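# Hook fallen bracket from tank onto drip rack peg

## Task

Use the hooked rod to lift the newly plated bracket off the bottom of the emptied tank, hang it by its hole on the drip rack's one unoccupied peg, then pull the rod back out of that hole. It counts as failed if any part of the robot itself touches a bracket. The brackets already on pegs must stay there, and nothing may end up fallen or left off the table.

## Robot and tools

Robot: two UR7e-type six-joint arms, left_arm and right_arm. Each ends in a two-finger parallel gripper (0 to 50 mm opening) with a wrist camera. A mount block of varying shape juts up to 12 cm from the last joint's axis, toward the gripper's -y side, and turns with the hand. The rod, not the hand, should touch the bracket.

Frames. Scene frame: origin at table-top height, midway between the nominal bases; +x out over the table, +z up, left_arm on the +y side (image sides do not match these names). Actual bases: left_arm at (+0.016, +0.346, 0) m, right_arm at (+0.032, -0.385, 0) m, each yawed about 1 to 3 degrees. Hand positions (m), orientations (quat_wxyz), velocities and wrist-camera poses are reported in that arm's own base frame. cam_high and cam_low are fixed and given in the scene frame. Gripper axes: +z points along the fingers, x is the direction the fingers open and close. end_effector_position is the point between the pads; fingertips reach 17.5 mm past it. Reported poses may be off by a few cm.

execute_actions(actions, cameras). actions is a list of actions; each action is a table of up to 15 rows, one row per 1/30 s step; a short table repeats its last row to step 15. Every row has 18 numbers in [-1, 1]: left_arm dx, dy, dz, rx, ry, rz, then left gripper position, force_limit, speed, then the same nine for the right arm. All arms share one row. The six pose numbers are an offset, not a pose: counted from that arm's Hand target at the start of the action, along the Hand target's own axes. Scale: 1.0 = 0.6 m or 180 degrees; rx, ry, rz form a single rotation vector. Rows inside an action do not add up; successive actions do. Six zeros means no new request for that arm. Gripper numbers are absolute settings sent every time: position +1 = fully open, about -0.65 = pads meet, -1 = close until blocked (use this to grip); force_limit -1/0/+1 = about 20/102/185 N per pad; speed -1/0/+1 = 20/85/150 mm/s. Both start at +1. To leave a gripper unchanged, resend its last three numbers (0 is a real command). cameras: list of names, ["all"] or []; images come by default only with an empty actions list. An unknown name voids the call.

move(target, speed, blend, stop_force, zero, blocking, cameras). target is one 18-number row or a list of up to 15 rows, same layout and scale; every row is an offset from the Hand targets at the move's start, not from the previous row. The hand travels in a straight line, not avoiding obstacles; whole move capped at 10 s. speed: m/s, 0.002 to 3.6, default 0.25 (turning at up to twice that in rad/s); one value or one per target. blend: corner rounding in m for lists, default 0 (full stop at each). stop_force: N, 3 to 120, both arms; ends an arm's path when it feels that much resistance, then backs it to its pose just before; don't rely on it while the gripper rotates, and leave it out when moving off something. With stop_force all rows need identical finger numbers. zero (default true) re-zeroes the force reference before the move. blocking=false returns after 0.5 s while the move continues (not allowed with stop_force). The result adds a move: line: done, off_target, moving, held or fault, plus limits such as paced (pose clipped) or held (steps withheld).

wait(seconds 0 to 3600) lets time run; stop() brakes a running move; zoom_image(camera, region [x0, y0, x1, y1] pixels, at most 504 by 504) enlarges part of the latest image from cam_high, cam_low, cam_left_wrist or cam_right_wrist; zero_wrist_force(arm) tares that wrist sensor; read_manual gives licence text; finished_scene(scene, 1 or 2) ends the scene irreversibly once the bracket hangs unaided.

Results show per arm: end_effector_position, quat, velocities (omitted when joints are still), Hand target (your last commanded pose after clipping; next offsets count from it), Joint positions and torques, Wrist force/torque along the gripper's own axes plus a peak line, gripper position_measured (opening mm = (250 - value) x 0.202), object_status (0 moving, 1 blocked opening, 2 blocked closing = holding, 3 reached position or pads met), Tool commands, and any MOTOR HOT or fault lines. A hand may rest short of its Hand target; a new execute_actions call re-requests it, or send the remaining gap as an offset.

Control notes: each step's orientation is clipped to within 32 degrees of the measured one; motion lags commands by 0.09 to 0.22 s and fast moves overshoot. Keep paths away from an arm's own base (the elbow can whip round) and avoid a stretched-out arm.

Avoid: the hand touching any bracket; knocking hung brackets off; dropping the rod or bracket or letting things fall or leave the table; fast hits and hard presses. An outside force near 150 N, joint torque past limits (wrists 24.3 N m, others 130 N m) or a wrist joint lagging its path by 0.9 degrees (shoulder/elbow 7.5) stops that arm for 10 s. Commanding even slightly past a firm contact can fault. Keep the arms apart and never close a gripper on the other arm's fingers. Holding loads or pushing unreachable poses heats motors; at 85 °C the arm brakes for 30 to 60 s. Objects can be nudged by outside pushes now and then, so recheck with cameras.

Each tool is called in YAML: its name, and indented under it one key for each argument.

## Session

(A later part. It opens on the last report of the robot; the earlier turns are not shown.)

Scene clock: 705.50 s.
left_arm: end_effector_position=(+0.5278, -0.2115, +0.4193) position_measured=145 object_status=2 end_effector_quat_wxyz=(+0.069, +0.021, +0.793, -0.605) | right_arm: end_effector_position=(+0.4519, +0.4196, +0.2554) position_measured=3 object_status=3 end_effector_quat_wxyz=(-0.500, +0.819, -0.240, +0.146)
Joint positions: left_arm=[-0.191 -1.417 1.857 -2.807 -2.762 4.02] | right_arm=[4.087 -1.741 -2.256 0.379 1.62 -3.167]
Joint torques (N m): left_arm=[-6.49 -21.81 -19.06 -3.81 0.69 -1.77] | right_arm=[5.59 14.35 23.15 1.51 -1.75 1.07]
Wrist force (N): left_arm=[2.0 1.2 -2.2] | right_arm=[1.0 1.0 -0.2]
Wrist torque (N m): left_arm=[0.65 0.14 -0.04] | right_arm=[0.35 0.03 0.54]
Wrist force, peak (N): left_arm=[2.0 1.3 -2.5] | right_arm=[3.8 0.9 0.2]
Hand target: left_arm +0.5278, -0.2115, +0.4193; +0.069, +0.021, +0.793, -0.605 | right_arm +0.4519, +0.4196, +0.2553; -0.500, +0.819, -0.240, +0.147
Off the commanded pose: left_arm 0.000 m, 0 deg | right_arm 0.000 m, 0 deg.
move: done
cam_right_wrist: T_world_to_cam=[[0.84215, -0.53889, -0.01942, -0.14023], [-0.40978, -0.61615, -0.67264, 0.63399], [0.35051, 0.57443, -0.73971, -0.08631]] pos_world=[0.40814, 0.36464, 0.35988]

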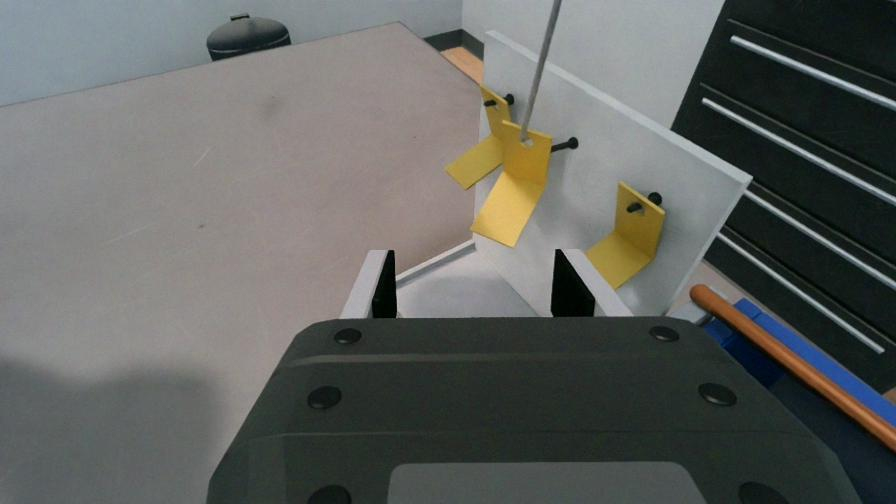

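move:
  target: [-0.0145,0.022,0.0033,0,0,0,-1,-0.3,-0.3,0.1,0,0.066,0,0,0,1,1,1]
  speed: 0.1
  cameras: ["cam_right_wrist"]

zoom_image:
  camera: "cam_right_wrist"
  region: [380, 80, 520, 220]

Scene clock: 749.13 s.
left_arm: end_effector_position=(+0.5382, -0.2094, +0.4073) position_measured=145 object_status=2 end_effector_quat_wxyz=(+0.069, +0.021, +0.793, -0.605) | right_arm: end_effector_position=(+0.5214, +0.4169, +0.2372) position_measured=3 object_status=3 end_effector_quat_wxyz=(-0.500, +0.819, -0.240, +0.146)
Joint positions: left_arm=[-0.183 -1.383 1.848 -2.817 -2.767 4.035] | right_arm=[3.95 -1.892 -2.113 0.381 1.741 -3.231]
Joint torques (N m): left_arm=[-4.33 -46.18 -22.54 -1.49 -2.86 -1.44] | right_arm=[-2.58 35.17 13.72 5.18 -1.63 1.61]
Wrist force (N): left_arm=[2.1 1.3 -2.3] | right_arm=[1.2 1.0 0.2]
Wrist torque (N m): left_arm=[0.68 0.14 -0.06] | right_arm=[0.36 -0.02 0.52]
Wrist force, peak (N): left_arm=[2.1 1.4 -2.4] | right_arm=[2.8 1.2 0.8]
Hand target: left_arm +0.5381, -0.2095, +0.4073; +0.069, +0.021, +0.793, -0.605 | right_arm +0.5214, +0.4169, +0.2372; -0.500, +0.819, -0.240, +0.147
Off the commanded pose: left_arm 0.000 m, 0 deg | right_arm 0.000 m, 0 deg.
move: done
cam_right_wrist: T_world_to_cam=[[0.84206, -0.53903, -0.01953, -0.20043], [-0.41005, -0.61621, -0.67242, 0.64864], [0.35042, 0.57423, -0.73991, -0.1224]] pos_world=[0.47764, 0.36194, 0.34168]

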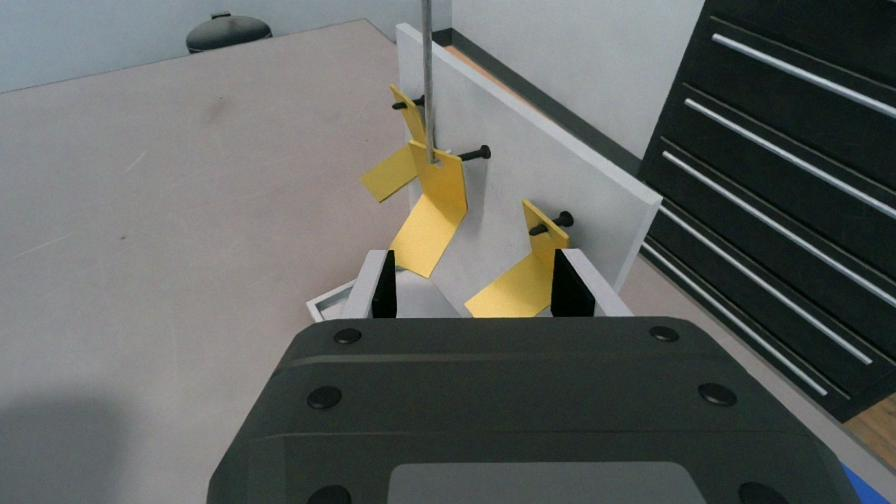

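Scaled by 3.600 from the camera's image (finer frame: 1280x720).

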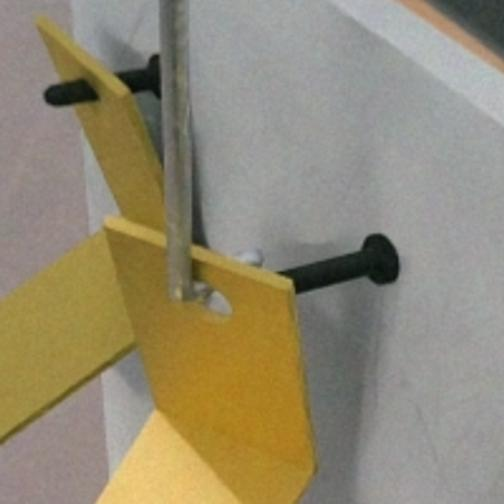

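move:
  target: [0,0,0,0,0,0,-1,-0.3,-0.3,-0.1257,0.0555,0.0488,0.0794,0.1411,0.0508,1,1,1]
  speed: 0.25
  cameras: ["cam_right_wrist"]

zoom_image:
  camera: "cam_right_wrist"
  region: [370, 70, 530, 230]

Scene clock: 802.93 s.
left_arm: end_effector_position=(+0.5381, -0.2095, +0.4073) position_measured=145 object_status=2 end_effector_quat_wxyz=(+0.069, +0.021, +0.793, -0.605) | right_arm: end_effector_position=(+0.4638, +0.4667, +0.1942) position_measured=3 object_status=3 end_effector_quat_wxyz=(-0.542, +0.678, -0.387, +0.311) end_effector_velocity=(+0.000, -0.001, +0.001) end_effector_angular_velocity=(+0.001, -0.001, -0.004)
Joint positions: left_arm=[-0.183 -1.383 1.848 -2.817 -2.767 4.035] | right_arm=[4.409 -2.135 -2.211 0.91 0.856 -2.947]
Joint velocities: left_arm=[within noise] | right_arm=[0.001 0 -0.001 0.001 -0.005 0.001]
Joint torques (N m): left_arm=[-5.33 -45.93 -19.33 -2.15 0.79 -1.74] | right_arm=[6.52 31.18 -0.65 3.86 -2.79 1.21]
Wrist force (N): left_arm=[1.8 1.3 -2.2] | right_arm=[0.7 1.4 0.4]
Wrist torque (N m): left_arm=[0.68 0.18 -0.05] | right_arm=[0.37 0.15 0.52]
Wrist force, peak (N): left_arm=[2.2 1.4 -2.4] | right_arm=[2.7 -0.3 -0.6]
Hand target: left_arm +0.5381, -0.2095, +0.4073; +0.069, +0.021, +0.793, -0.605 | right_arm +0.4638, +0.4667, +0.1942; -0.542, +0.678, -0.388, +0.311
Off the commanded pose: left_arm 0.000 m, 0 deg | right_arm 0.000 m, 0 deg.
move: done
cam_right_wrist: T_world_to_cam=[[0.51107, -0.85936, -0.01737, 0.17665], [-0.47737, -0.26698, -0.83716, 0.5271], [0.71479, 0.43614, -0.54668, -0.30472]] pos_world=[0.37915, 0.42543, 0.27776]

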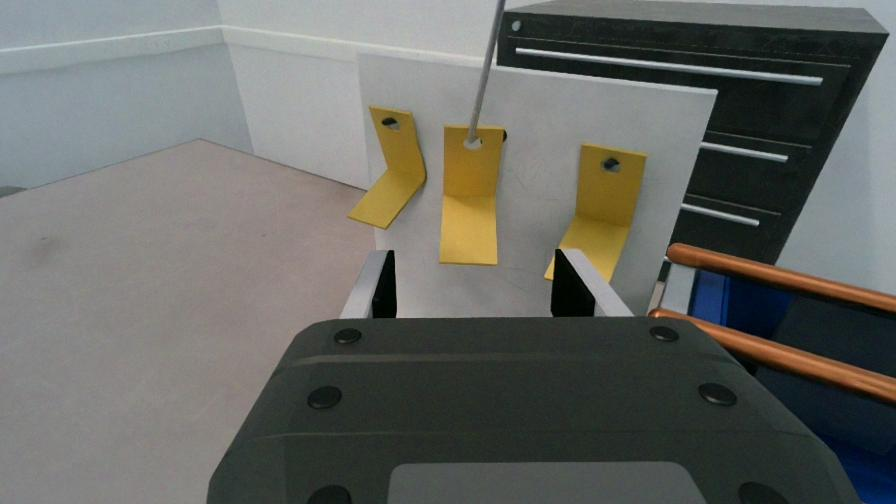

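Scaled by 3.150 from the camera's image (finer frame: 1280x720).

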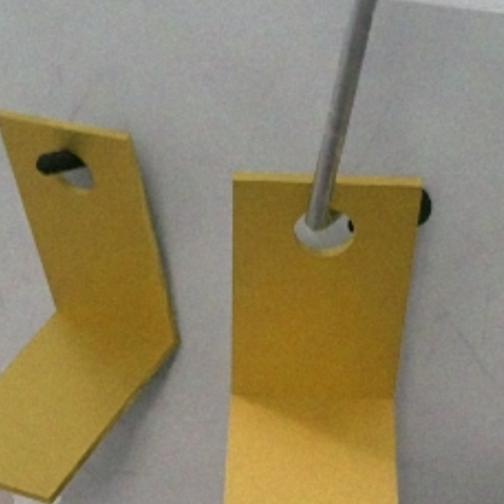

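move:
  target: [-0.0175,0.0053,0.0007,0,0,0,-1,-0.3,-0.3,0,0,0,0,0,0,1,1,1]
  speed: 0.02
  stop_force: 4
  cameras: ["cam_right_wrist"]

zoom_image:
  camera: "cam_right_wrist"
  region: [420, 90, 530, 200]

Scene clock: 822.30 s.
left_arm: end_effector_position=(+0.5489, -0.2085, +0.4056) position_measured=145 object_status=2 end_effector_quat_wxyz=(+0.069, +0.021, +0.793, -0.605) | right_arm: end_effector_position=(+0.4638, +0.4667, +0.1942) position_measured=3 object_status=3 end_effector_quat_wxyz=(-0.542, +0.678, -0.388, +0.311)
Joint positions: left_arm=[-0.178 -1.359 1.821 -2.804 -2.771 4.046] | right_arm=[4.409 -2.135 -2.211 0.91 0.856 -2.947]
Joint torques (N m): left_arm=[-7.39 -46.66 -18.21 -3.97 0.75 -1.55] | right_arm=[5.65 23.72 -0.62 3.78 -1.6 1.61]
Wrist force (N): left_arm=[1.8 0.5 -3.5] | right_arm=[1.1 1.1 0.1]
Wrist torque (N m): left_arm=[0.35 0.17 -0.01] | right_arm=[0.33 0.08 0.53]
Wrist force, peak (N): left_arm=[2.3 -0.9 -3.7] | right_arm=[1.3 1.7 0.0]
Hand target: left_arm +0.5489, -0.2085, +0.4056; +0.069, +0.021, +0.793, -0.605 | right_arm +0.4638, +0.4667, +0.1942; -0.542, +0.678, -0.388, +0.311
Off the commanded pose: left_arm 0.000 m, 0 deg | right_arm 0.000 m, 0 deg.
move: done
cam_right_wrist: T_world_to_cam=[[0.511, -0.85941, -0.01741, 0.17671], [-0.47732, -0.26685, -0.83723, 0.52705], [0.71488, 0.43613, -0.54657, -0.30478]] pos_world=[0.37915, 0.42543, 0.27776]

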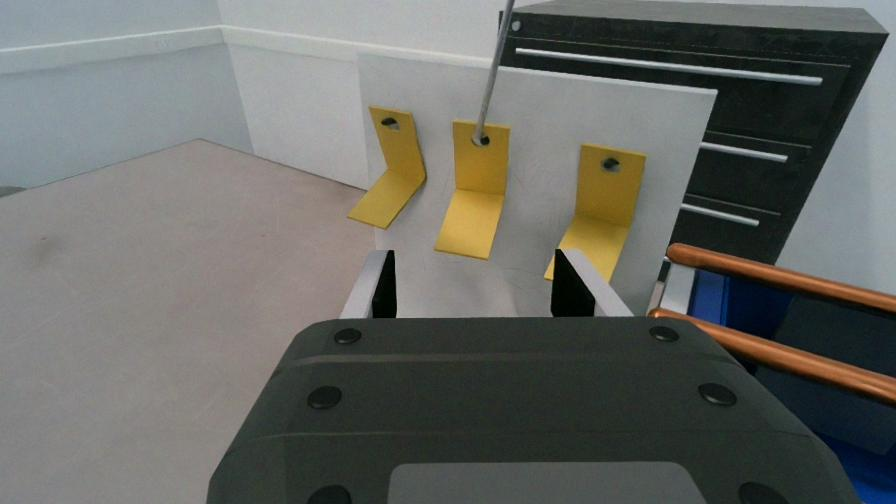

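Scaled by 4.582 from the camera's image (finer frame: 1280x720).

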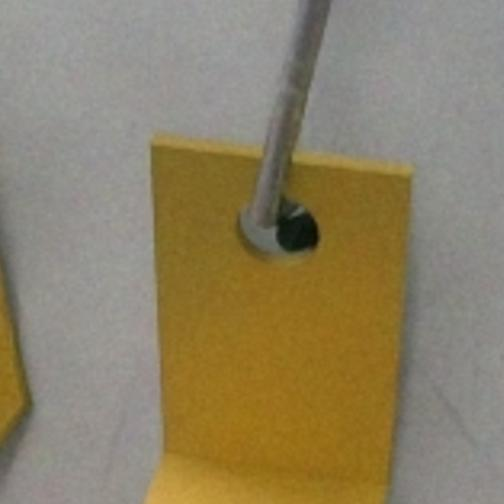

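move:
  target:
    - [-0.0003,-0.001,-0.0023,0,0,0,-1,-0.3,-0.3,0,0,0,0,0,0,1,1,1]
    - [-0.0098,0.0019,-0.0019,0,0,0,-1,-0.3,-0.3,0,0,0,0,0,0,1,1,1]
  speed: 0.015
  stop_force: 4
  cameras: ["cam_right_wrist"]

zoom_image:
  camera: "cam_right_wrist"
  region: [430, 90, 540, 200]

Scene clock: 854.77 s.
left_arm: end_effector_position=(+0.5548, -0.2068, +0.4056) position_measured=145 object_status=2 end_effector_quat_wxyz=(+0.069, +0.021, +0.793, -0.605) | right_arm: end_effector_position=(+0.4638, +0.4667, +0.1942) position_measured=3 object_status=3 end_effector_quat_wxyz=(-0.542, +0.678, -0.388, +0.311)
Joint positions: left_arm=[-0.172 -1.348 1.805 -2.789 -2.775 4.057] | right_arm=[4.409 -2.135 -2.211 0.91 0.856 -2.947]
Joint torques (N m): left_arm=[-6.09 -47.47 -18.16 -4.05 -0.81 -1.37] | right_arm=[2.37 34.49 0.02 1.19 1.53 1.57]
Wrist force (N): left_arm=[2.0 1.1 -2.3] | right_arm=[0.8 1.3 0.2]
Wrist torque (N m): left_arm=[0.61 0.14 -0.03] | right_arm=[0.36 0.14 0.52]
Wrist force, peak (N): left_arm=[1.9 0.1 -3.8] | right_arm=[1.1 1.7 0.5]
Hand target: left_arm +0.5548, -0.2068, +0.4056; +0.069, +0.021, +0.793, -0.605 | right_arm +0.4638, +0.4667, +0.1942; -0.542, +0.678, -0.388, +0.311
Off the commanded pose: left_arm 0.000 m, 0 deg | right_arm 0.000 m, 0 deg.
move: done
cam_right_wrist: T_world_to_cam=[[0.511, -0.85941, -0.01741, 0.17671], [-0.47732, -0.26685, -0.83723, 0.52705], [0.71488, 0.43613, -0.54657, -0.30478]] pos_world=[0.37915, 0.42543, 0.27776]

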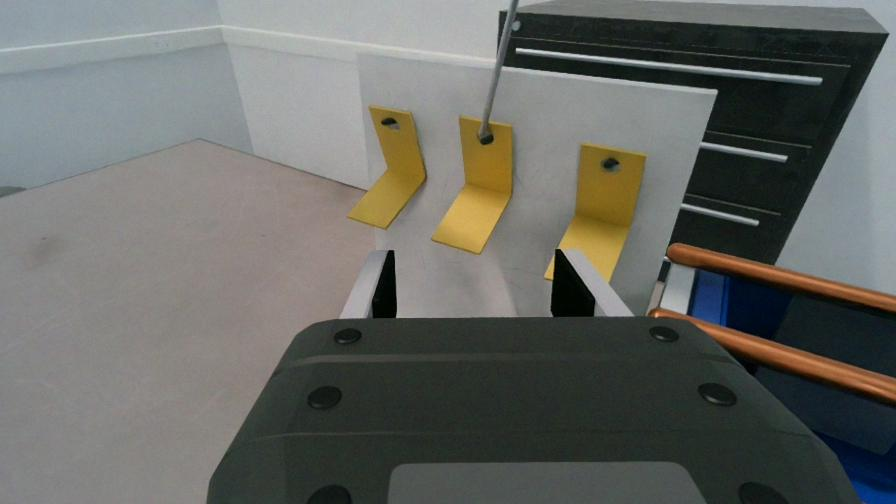

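Scaled by 4.582 from the camera's image (finer frame: 1280x720).

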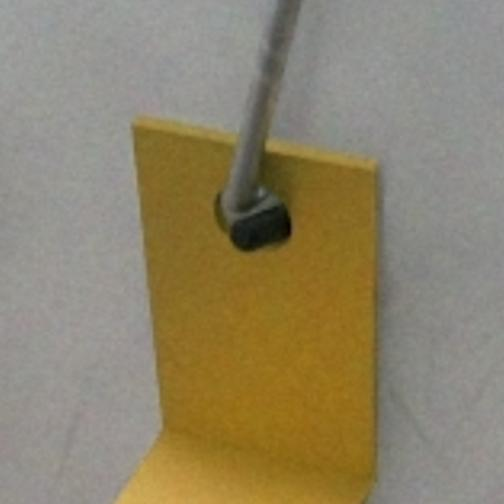

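move:
  target:
    - [-0.0056,0.0017,0.0002,0,0,0,-1,-0.3,-0.3,0,0,0,0,0,0,1,1,1]
    - [-0.0053,0.0054,-0.0008,0,0,0,-1,-0.3,-0.3,0,0,0,0,0,0,1,1,1]
  speed: 0.015
  stop_force: 4
  cameras: ["cam_right_wrist"]

zoom_image:
  camera: "cam_right_wrist"
  region: [430, 90, 540, 200]

Scene clock: 877.17 s.
left_arm: end_effector_position=(+0.5583, -0.2053, +0.4030) position_measured=145 object_status=2 end_effector_quat_wxyz=(+0.069, +0.021, +0.793, -0.605) | right_arm: end_effector_position=(+0.4638, +0.4667, +0.1942) position_measured=3 object_status=3 end_effector_quat_wxyz=(-0.542, +0.678, -0.388, +0.311)
Joint positions: left_arm=[-0.168 -1.339 1.799 -2.785 -2.778 4.065] | right_arm=[4.409 -2.135 -2.211 0.91 0.856 -2.947]
Joint torques (N m): left_arm=[-6.97 -42.22 -35.92 -4.07 0.64 -1.69] | right_arm=[-1.34 43.4 -1.03 1.08 1.62 1.51]
Wrist force (N): left_arm=[1.8 1.3 -2.2] | right_arm=[1.1 1.2 0.3]
Wrist torque (N m): left_arm=[0.63 0.19 -0.04] | right_arm=[0.35 0.08 0.52]
Wrist force, peak (N): left_arm=[2.2 1.1 -2.6] | right_arm=[1.2 1.7 0.4]
Hand target: left_arm +0.5583, -0.2053, +0.4031; +0.069, +0.021, +0.793, -0.605 | right_arm +0.4638, +0.4667, +0.1942; -0.542, +0.678, -0.388, +0.311
Off the commanded pose: left_arm 0.000 m, 0 deg | right_arm 0.000 m, 0 deg.
move: done
cam_right_wrist: T_world_to_cam=[[0.511, -0.85941, -0.01741, 0.17671], [-0.47732, -0.26685, -0.83723, 0.52705], [0.71488, 0.43613, -0.54657, -0.30478]] pos_world=[0.37915, 0.42543, 0.27776]

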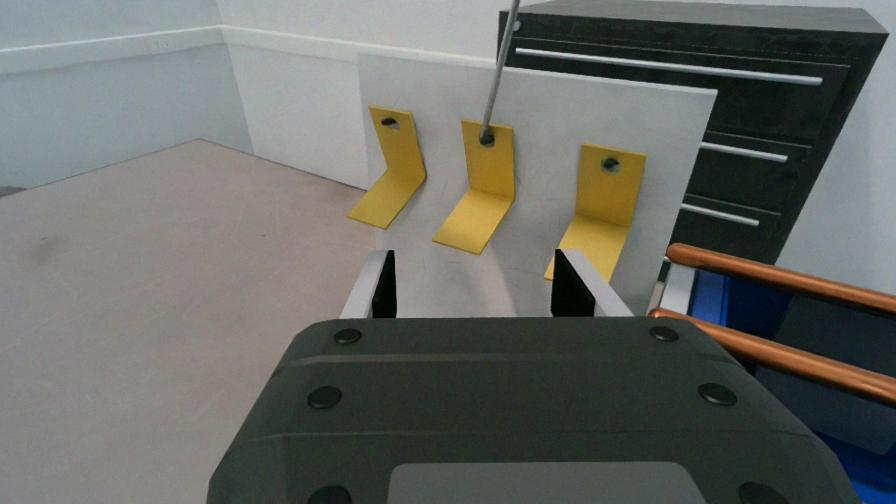

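Scaled by 4.582 from the camera's image (finer frame: 1280x720).

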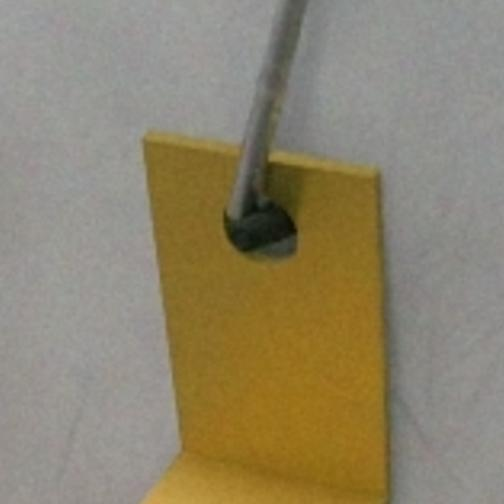

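move:
  target: [0.0007,0.0048,0.0013,0,0,0,-1,-0.3,-0.3,0,0,0,0,0,0,1,1,1]
  speed: 0.015
  stop_force: 4
  cameras: ["cam_right_wrist"]

zoom_image:
  camera: "cam_right_wrist"
  region: [450, 105, 520, 175]

Scene clock: 884.60 s.
left_arm: end_effector_position=(+0.5583, -0.2053, +0.4000) position_measured=145 object_status=2 end_effector_quat_wxyz=(+0.069, +0.021, +0.793, -0.605) | right_arm: end_effector_position=(+0.4638, +0.4667, +0.1942) position_measured=3 object_status=3 end_effector_quat_wxyz=(-0.542, +0.678, -0.388, +0.311)
Joint positions: left_arm=[-0.168 -1.336 1.804 -2.792 -2.778 4.065] | right_arm=[4.409 -2.135 -2.211 0.91 0.856 -2.947]
Joint torques (N m): left_arm=[-6.52 -33.61 -32.02 -1.27 0.62 -0.08] | right_arm=[-2.24 45.01 -0.53 1 1.58 1.52]
Wrist force (N): left_arm=[1.7 0.7 -3.4] | right_arm=[1.1 1.2 0.0]
Wrist torque (N m): left_arm=[0.40 0.16 0.03] | right_arm=[0.35 0.08 0.53]
Wrist force, peak (N): left_arm=[1.8 0.4 -3.6] | right_arm=[1.2 1.7 0.3]
Hand target: left_arm +0.5583, -0.2053, +0.4000; +0.069, +0.021, +0.793, -0.605 | right_arm +0.4638, +0.4667, +0.1942; -0.542, +0.678, -0.388, +0.311
Off the commanded pose: left_arm 0.000 m, 0 deg | right_arm 0.000 m, 0 deg.
move: done
cam_right_wrist: T_world_to_cam=[[0.511, -0.85941, -0.01741, 0.17671], [-0.47732, -0.26685, -0.83723, 0.52705], [0.71488, 0.43613, -0.54657, -0.30478]] pos_world=[0.37915, 0.42543, 0.27776]

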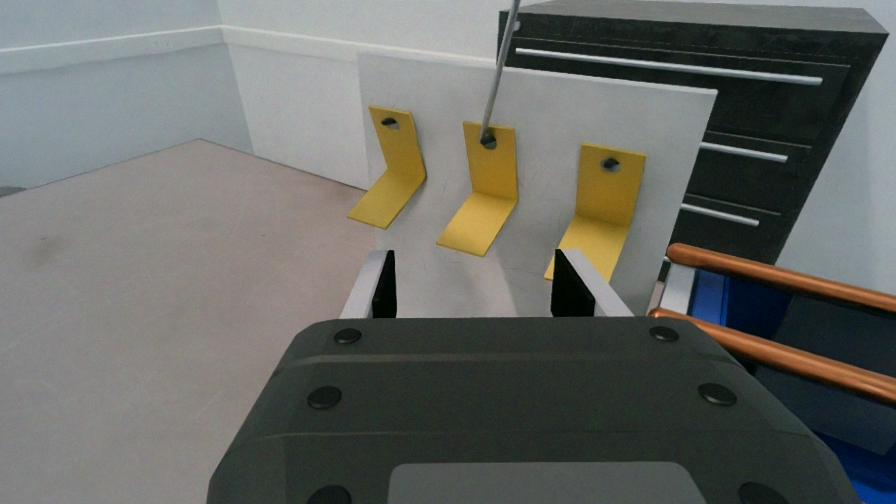

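Scaled by 7.200 from the camera's image (finer frame: 1280x720).

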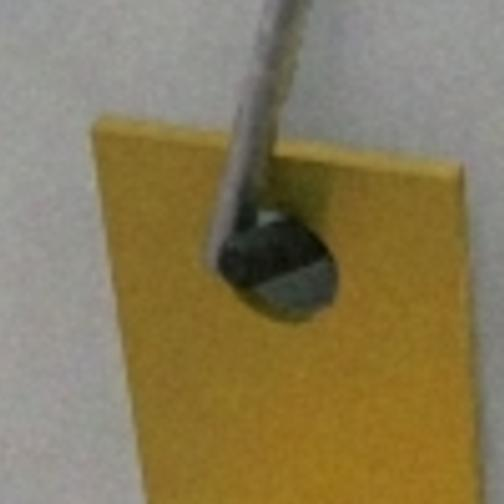

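move:
  target:
    - [-0.0001,0.0006,-0.0022,0,0,0,-1,-0.3,-0.3,0,0,0,0,0,0,1,1,1]
    - [0.0002,0.0029,-0.0016,0,0,0,-1,-0.3,-0.3,0,0,0,0,0,0,1,1,1]
  speed: 0.01
  stop_force: 4
  cameras: ["cam_right_wrist"]

zoom_image:
  camera: "cam_right_wrist"
  region: [450, 105, 520, 175]

Scene clock: 909.90 s.
left_arm: end_effector_position=(+0.5582, -0.2039, +0.3986) position_measured=145 object_status=2 end_effector_quat_wxyz=(+0.069, +0.021, +0.793, -0.605) | right_arm: end_effector_position=(+0.4638, +0.4667, +0.1942) position_measured=3 object_status=3 end_effector_quat_wxyz=(-0.542, +0.678, -0.388, +0.311)
Joint positions: left_arm=[-0.166 -1.335 1.806 -2.79 -2.78 4.07] | right_arm=[4.409 -2.135 -2.211 0.91 0.856 -2.947]
Joint torques (N m): left_arm=[-4.7 -22.5 -29.2 -1.08 -0.55 -1.64] | right_arm=[-3.16 44.97 -0.01 1.07 1.51 1.47]
Wrist force (N): left_arm=[1.5 -2.2 -2.1] | right_arm=[1.0 1.6 0.3]
Wrist torque (N m): left_arm=[0.58 0.20 0.00] | right_arm=[0.41 0.09 0.52]
Wrist force, peak (N): left_arm=[1.9 0.9 -3.6] | right_arm=[1.0 1.8 0.1]
Hand target: left_arm +0.5583, -0.2039, +0.3986; +0.069, +0.021, +0.793, -0.605 | right_arm +0.4638, +0.4667, +0.1942; -0.542, +0.678, -0.388, +0.311
Off the commanded pose: left_arm 0.000 m, 0 deg | right_arm 0.000 m, 0 deg.
move: done
cam_right_wrist: T_world_to_cam=[[0.511, -0.85941, -0.01741, 0.17671], [-0.47732, -0.26685, -0.83723, 0.52705], [0.71488, 0.43613, -0.54657, -0.30478]] pos_world=[0.37915, 0.42543, 0.27776]

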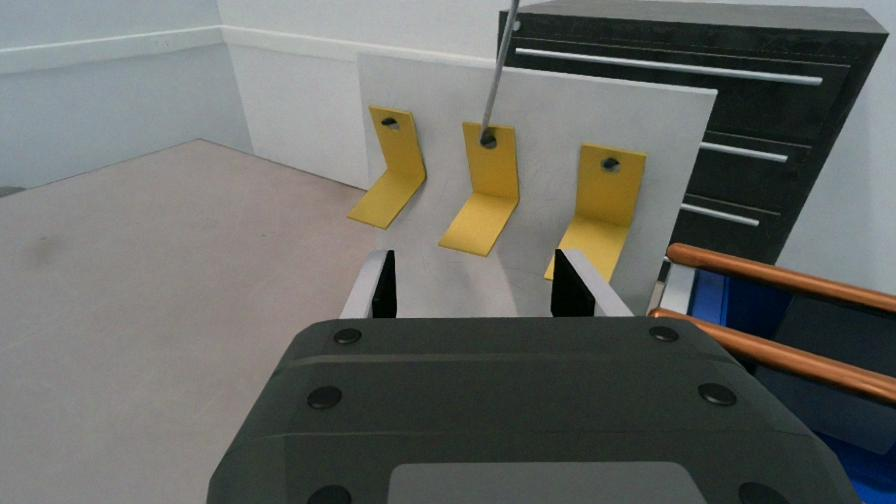

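Scaled by 7.200 from the camera's image (finer frame: 1280x720).

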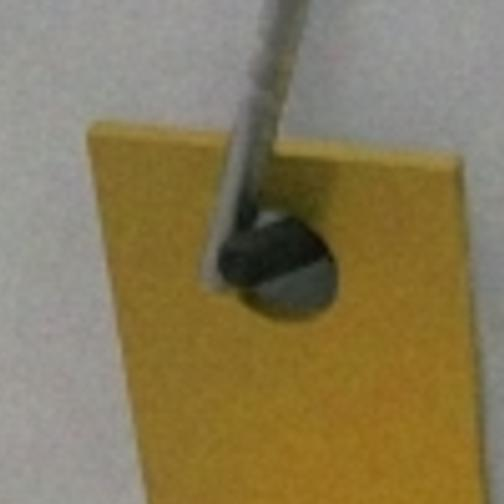

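move:
  target:
    - [-0.0005,-0.004,-0.001,0,0,0,-1,-0.3,-0.3,0,0,0,0,0,0,1,1,1]
    - [-0.0773,0.0035,0.0015,-0.0022,-0.0159,-0.071,-1,-0.3,-0.3,0,0,0,0,0,0,1,1,1]
  speed: [0.01,0.03]
  cameras: ["cam_right_wrist"]

zoom_image:
  camera: "cam_right_wrist"
  region: [450, 85, 540, 175]

Scene clock: 974.00 s.
left_arm: end_effector_position=(+0.6046, -0.2019, +0.4026) position_measured=145 object_status=2 end_effector_quat_wxyz=(+0.021, -0.083, +0.791, -0.606) end_effector_velocity=(+0.000, +0.000, -0.001) end_effector_angular_velocity=(+0.001, -0.004, -0.001) | right_arm: end_effector_position=(+0.4638, +0.4667, +0.1942) position_measured=3 object_status=3 end_effector_quat_wxyz=(-0.542, +0.678, -0.388, +0.311)
Joint positions: left_arm=[-0.156 -1.253 1.694 -2.825 -2.747 3.79] | right_arm=[4.409 -2.135 -2.211 0.91 0.856 -2.947]
Joint velocities: left_arm=[0 0 0.001 0 0 0.006] | right_arm=[within noise]
Joint torques (N m): left_arm=[4.46 -46.34 -18.88 -3.97 -0.59 1.82] | right_arm=[-2.98 45.38 -0.5 1.01 1.62 1.44]
Wrist force (N): left_arm=[2.5 1.0 -2.7] | right_arm=[0.9 1.4 0.5]
Wrist torque (N m): left_arm=[0.50 0.18 -0.09] | right_arm=[0.36 0.11 0.52]
Wrist force, peak (N): left_arm=[1.8 -2.7 -2.1] | right_arm=[1.3 1.5 0.5]
Hand target: left_arm +0.6045, -0.2019, +0.4026; +0.021, -0.082, +0.791, -0.606 | right_arm +0.4638, +0.4667, +0.1942; -0.542, +0.678, -0.388, +0.311
Off the commanded pose: left_arm 0.000 m, 0 deg | right_arm 0.000 m, 0 deg.
move: done
cam_right_wrist: T_world_to_cam=[[0.511, -0.85941, -0.01741, 0.17671], [-0.47732, -0.26685, -0.83723, 0.52705], [0.71488, 0.43613, -0.54657, -0.30478]] pos_world=[0.37915, 0.42543, 0.27776]

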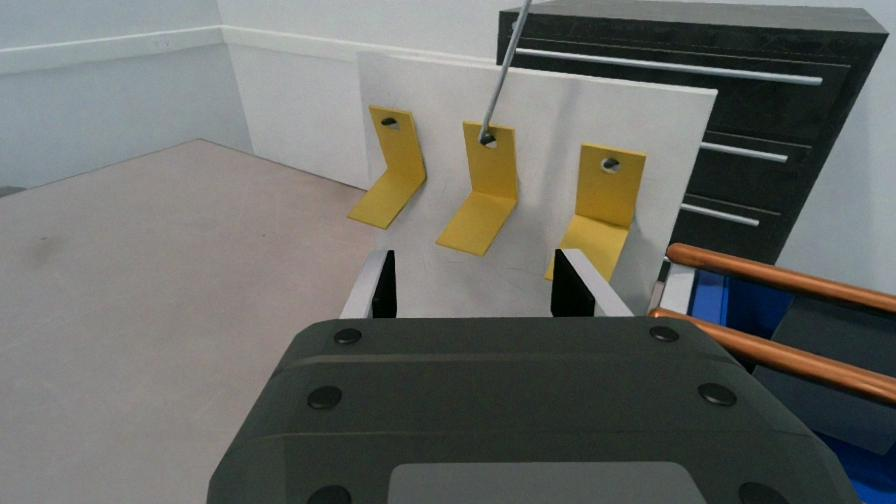

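Scaled by 5.600 from the camera's image (finer frame: 1280x720).

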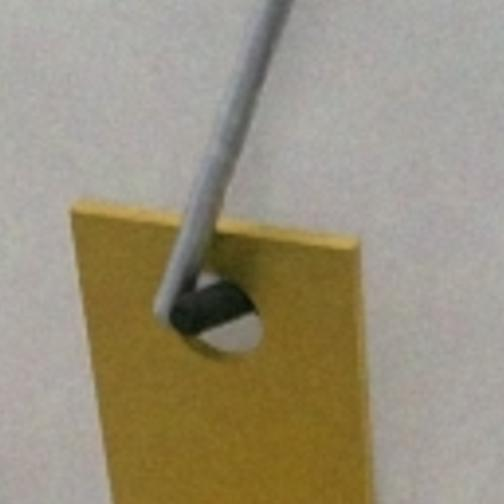

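move:
  target: [0.0001,0.0013,0.0017,0,0,0,-1,-0.3,-0.3,0,0,0,0,0,0,1,1,1]
  speed: 0.01
  stop_force: 4
  cameras: ["cam_right_wrist"]

zoom_image:
  camera: "cam_right_wrist"
  region: [450, 85, 540, 175]

Scene clock: 1006.10 s.
left_arm: end_effector_position=(+0.6045, -0.2027, +0.4016) position_measured=145 object_status=2 end_effector_quat_wxyz=(+0.021, -0.082, +0.791, -0.606) | right_arm: end_effector_position=(+0.4638, +0.4667, +0.1942) position_measured=3 object_status=3 end_effector_quat_wxyz=(-0.542, +0.678, -0.388, +0.311)
Joint positions: left_arm=[-0.157 -1.251 1.695 -2.83 -2.746 3.788] | right_arm=[4.409 -2.135 -2.211 0.91 0.856 -2.947]
Joint torques (N m): left_arm=[-2.66 -27.67 -21.48 -1.27 0.12 -0.03] | right_arm=[-2.36 45.3 -0.48 1.07 1.61 1.43]
Wrist force (N): left_arm=[2.3 -0.4 -4.2] | right_arm=[1.0 1.4 0.2]
Wrist torque (N m): left_arm=[0.15 0.18 -0.03] | right_arm=[0.38 0.10 0.52]
Wrist force, peak (N): left_arm=[2.3 -0.8 -4.3] | right_arm=[1.2 1.7 0.2]
Hand target: left_arm +0.6045, -0.2027, +0.4016; +0.021, -0.082, +0.791, -0.606 | right_arm +0.4638, +0.4667, +0.1942; -0.542, +0.678, -0.388, +0.311
Off the commanded pose: left_arm 0.000 m, 0 deg | right_arm 0.000 m, 0 deg.
move: done
cam_right_wrist: T_world_to_cam=[[0.511, -0.85941, -0.01741, 0.17671], [-0.47732, -0.26685, -0.83723, 0.52705], [0.71488, 0.43613, -0.54657, -0.30478]] pos_world=[0.37915, 0.42543, 0.27776]

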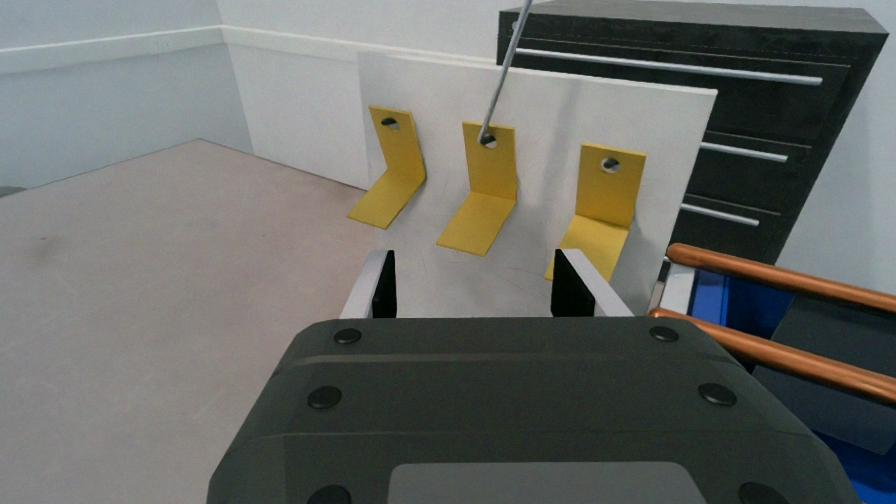

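Scaled by 5.600 from the camera's image (finer frame: 1280x720).

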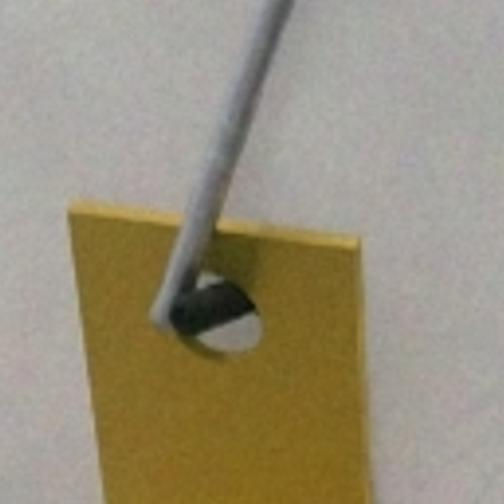

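move:
  target:
    - [-0.0001,-0.0013,-0.0017,0,0,0,-1,-0.3,-0.3,0,0,0,0,0,0,1,1,1]
    - [0.0099,-0.0013,-0.0017,0,0,0,-1,-0.3,-0.3,0,0,0,0,0,0,1,1,1]
  speed: 0.01
  cameras: ["cam_right_wrist"]

zoom_image:
  camera: "cam_right_wrist"
  region: [450, 85, 540, 175]

Scene clock: 1020.87 s.
left_arm: end_effector_position=(+0.5985, -0.2029, +0.4030) position_measured=145 object_status=2 end_effector_quat_wxyz=(+0.021, -0.082, +0.791, -0.606) | right_arm: end_effector_position=(+0.4638, +0.4667, +0.1942) position_measured=3 object_status=3 end_effector_quat_wxyz=(-0.542, +0.678, -0.388, +0.311)
Joint positions: left_arm=[-0.159 -1.265 1.711 -2.835 -2.744 3.784] | right_arm=[4.409 -2.135 -2.211 0.91 0.856 -2.947]
Joint torques (N m): left_arm=[-2.48 -36.39 -32.65 -2.75 0.69 -1.06] | right_arm=[-2.26 45.03 0.14 1.04 1.63 1.32]
Wrist force (N): left_arm=[2.3 0.7 -2.8] | right_arm=[0.7 1.1 0.4]
Wrist torque (N m): left_arm=[0.49 0.20 -0.05] | right_arm=[0.34 0.15 0.52]
Wrist force, peak (N): left_arm=[2.3 -1.3 -4.3] | right_arm=[0.9 1.8 0.0]
Hand target: left_arm +0.5986, -0.2029, +0.4030; +0.021, -0.082, +0.791, -0.606 | right_arm +0.4638, +0.4667, +0.1942; -0.542, +0.678, -0.388, +0.311
Off the commanded pose: left_arm 0.000 m, 0 deg | right_arm 0.000 m, 0 deg.
move: done
cam_right_wrist: T_world_to_cam=[[0.511, -0.85941, -0.01741, 0.17671], [-0.47732, -0.26685, -0.83723, 0.52705], [0.71488, 0.43613, -0.54657, -0.30478]] pos_world=[0.37915, 0.42543, 0.27776]

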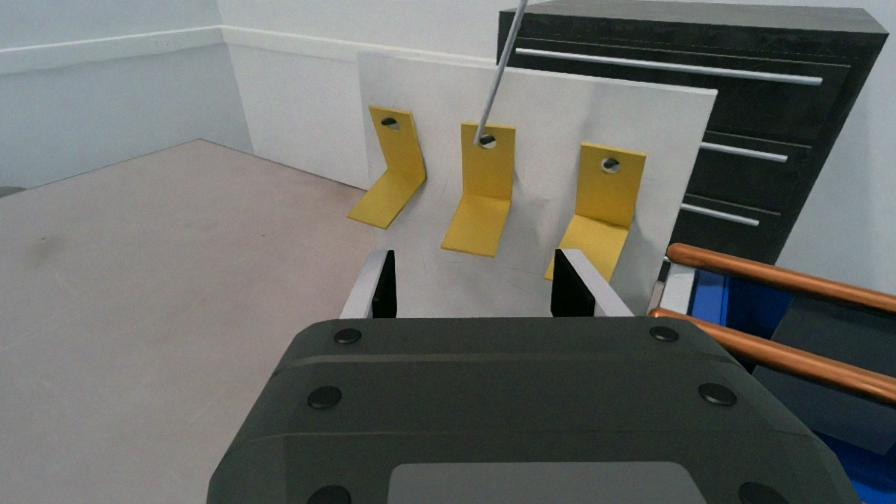

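Scaled by 5.600 from the camera's image (finer frame: 1280x720).

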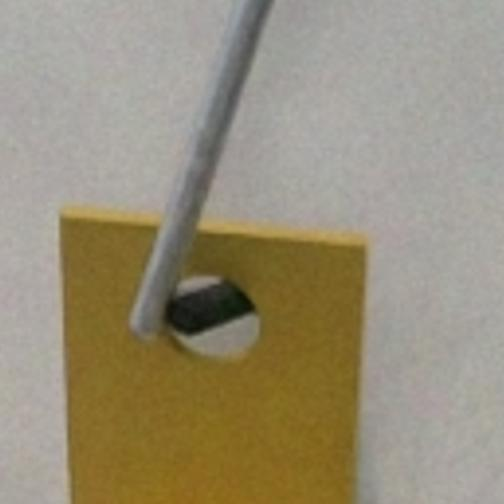

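move:
  target: [0.0167,0,0,0,0,0,-1,-0.3,-0.3,0,0,0,0,0,0,1,1,1]
  speed: 0.015
  cameras: ["cam_right_wrist"]

zoom_image:
  camera: "cam_right_wrist"
  region: [440, 85, 540, 185]

Scene clock: 1025.67 s.
left_arm: end_effector_position=(+0.5886, -0.2045, +0.4038) position_measured=145 object_status=2 end_effector_quat_wxyz=(+0.021, -0.082, +0.791, -0.606) | right_arm: end_effector_position=(+0.4638, +0.4667, +0.1942) position_measured=3 object_status=3 end_effector_quat_wxyz=(-0.542, +0.678, -0.388, +0.311)
Joint positions: left_arm=[-0.165 -1.286 1.739 -2.852 -2.74 3.774] | right_arm=[4.409 -2.135 -2.211 0.91 0.856 -2.947]
Joint torques (N m): left_arm=[1.24 -27.19 -35.96 -1.64 0.3 -0.33] | right_arm=[-3.12 45.54 0.28 1.09 1.51 1.28]
Wrist force (N): left_arm=[2.1 0.8 -2.1] | right_arm=[0.6 1.4 0.1]
Wrist torque (N m): left_arm=[0.63 0.21 -0.04] | right_arm=[0.37 0.16 0.52]
Wrist force, peak (N): left_arm=[2.6 0.5 -3.0] | right_arm=[1.1 1.7 0.3]
Hand target: left_arm +0.5887, -0.2044, +0.4037; +0.021, -0.082, +0.791, -0.606 | right_arm +0.4638, +0.4667, +0.1942; -0.542, +0.678, -0.388, +0.311
Off the commanded pose: left_arm 0.000 m, 0 deg | right_arm 0.000 m, 0 deg.
move: done
cam_right_wrist: T_world_to_cam=[[0.511, -0.85941, -0.01741, 0.17671], [-0.47732, -0.26685, -0.83723, 0.52705], [0.71488, 0.43613, -0.54657, -0.30478]] pos_world=[0.37915, 0.42543, 0.27776]

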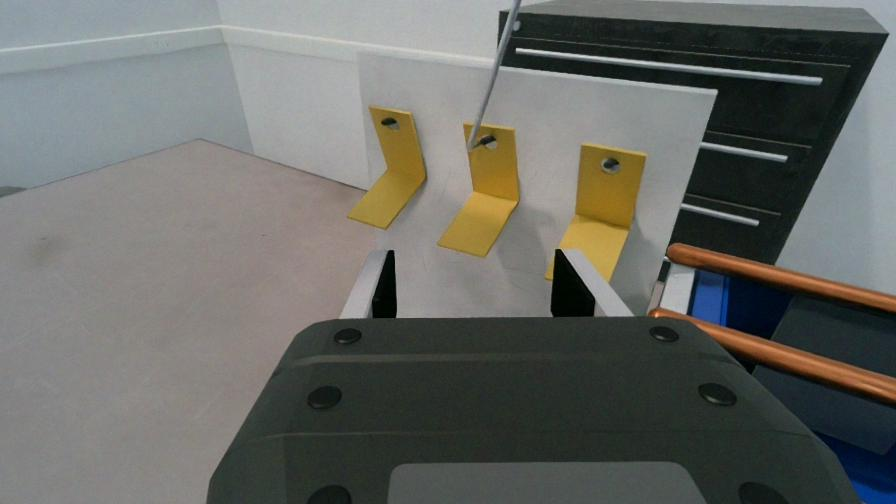

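Scaled by 5.040 from the camera's image (finer frame: 1280x720).

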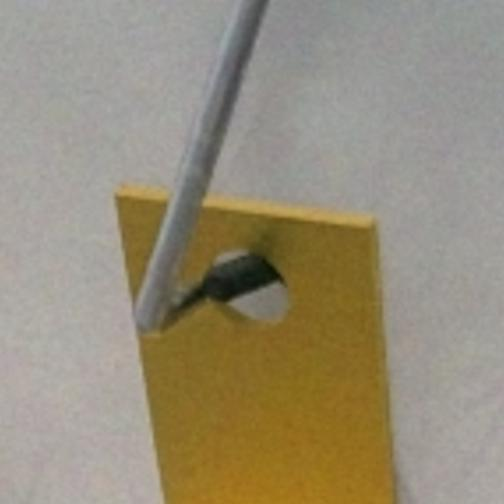

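move:
  target:
    - [0.02,0,0,0,0,0,-1,-0.3,-0.3,0,0,0,0,0,0,1,1,1]
    - [0.12,0,0,0,0,0,-1,-0.3,-0.3,0,0,0,0,0,0,1,1,1]
  speed: [0.03,0.15]
  blend: [0.003,0]
  cameras: ["cam_right_wrist","cam_high"]

zoom_image:
  camera: "cam_right_wrist"
  region: [340, 85, 540, 285]

Scene clock: 1039.50 s.
left_arm: end_effector_position=(+0.5178, -0.2157, +0.4085) position_measured=145 object_status=2 end_effector_quat_wxyz=(+0.021, -0.082, +0.791, -0.606) | right_arm: end_effector_position=(+0.4638, +0.4667, +0.1942) position_measured=3 object_status=3 end_effector_quat_wxyz=(-0.542, +0.678, -0.388, +0.311)
Joint positions: left_arm=[-0.213 -1.435 1.925 -2.959 -2.703 3.697] | right_arm=[4.409 -2.135 -2.211 0.91 0.856 -2.947]
Joint torques (N m): left_arm=[3.16 -39.82 -17.94 -2.25 -4.27 0.89] | right_arm=[-2.75 44.49 -0.18 1.12 1.67 1.28]
Wrist force (N): left_arm=[2.5 0.9 -2.0] | right_arm=[0.9 1.1 0.2]
Wrist torque (N m): left_arm=[0.61 0.12 -0.09] | right_arm=[0.33 0.11 0.52]
Wrist force, peak (N): left_arm=[4.8 0.8 -2.2] | right_arm=[1.1 1.8 0.1]
Hand target: left_arm +0.5177, -0.2157, +0.4085; +0.021, -0.082, +0.791, -0.606 | right_arm +0.4638, +0.4667, +0.1942; -0.542, +0.678, -0.388, +0.311
Off the commanded pose: left_arm 0.000 m, 0 deg | right_arm 0.000 m, 0 deg.
move: done
cam_right_wrist: T_world_to_cam=[[0.511, -0.85941, -0.01741, 0.17671], [-0.47732, -0.26685, -0.83723, 0.52705], [0.71488, 0.43613, -0.54657, -0.30478]] pos_world=[0.37915, 0.42543, 0.27776]
Images, in order (width x height): cam_high 896x504, cam_right_wrist 896x504.

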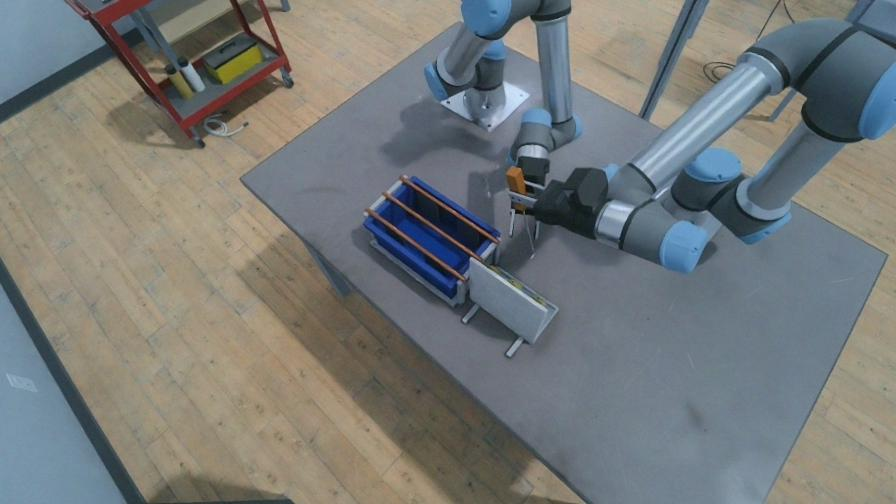

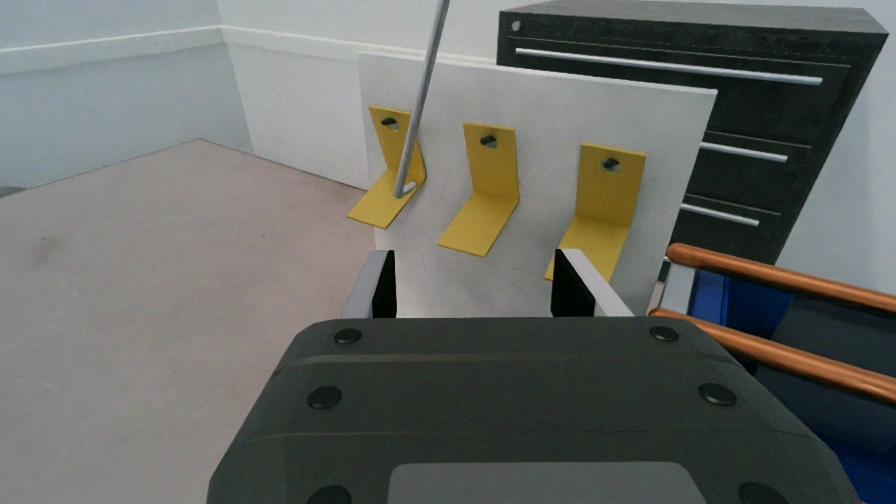

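Scaled by 2.520 from the camera's image (finer frame: 1280x720).

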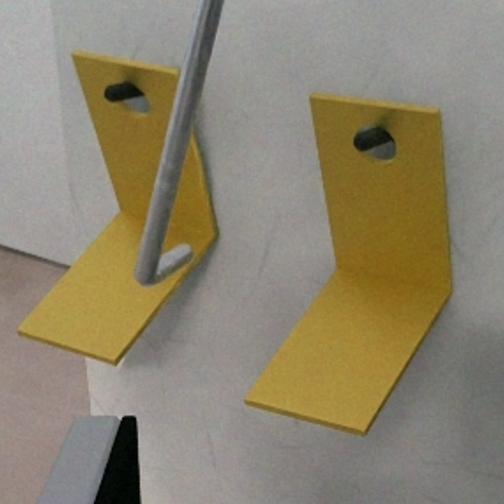

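finished_scene:
  scene: 1

The scene is finished: the task was done.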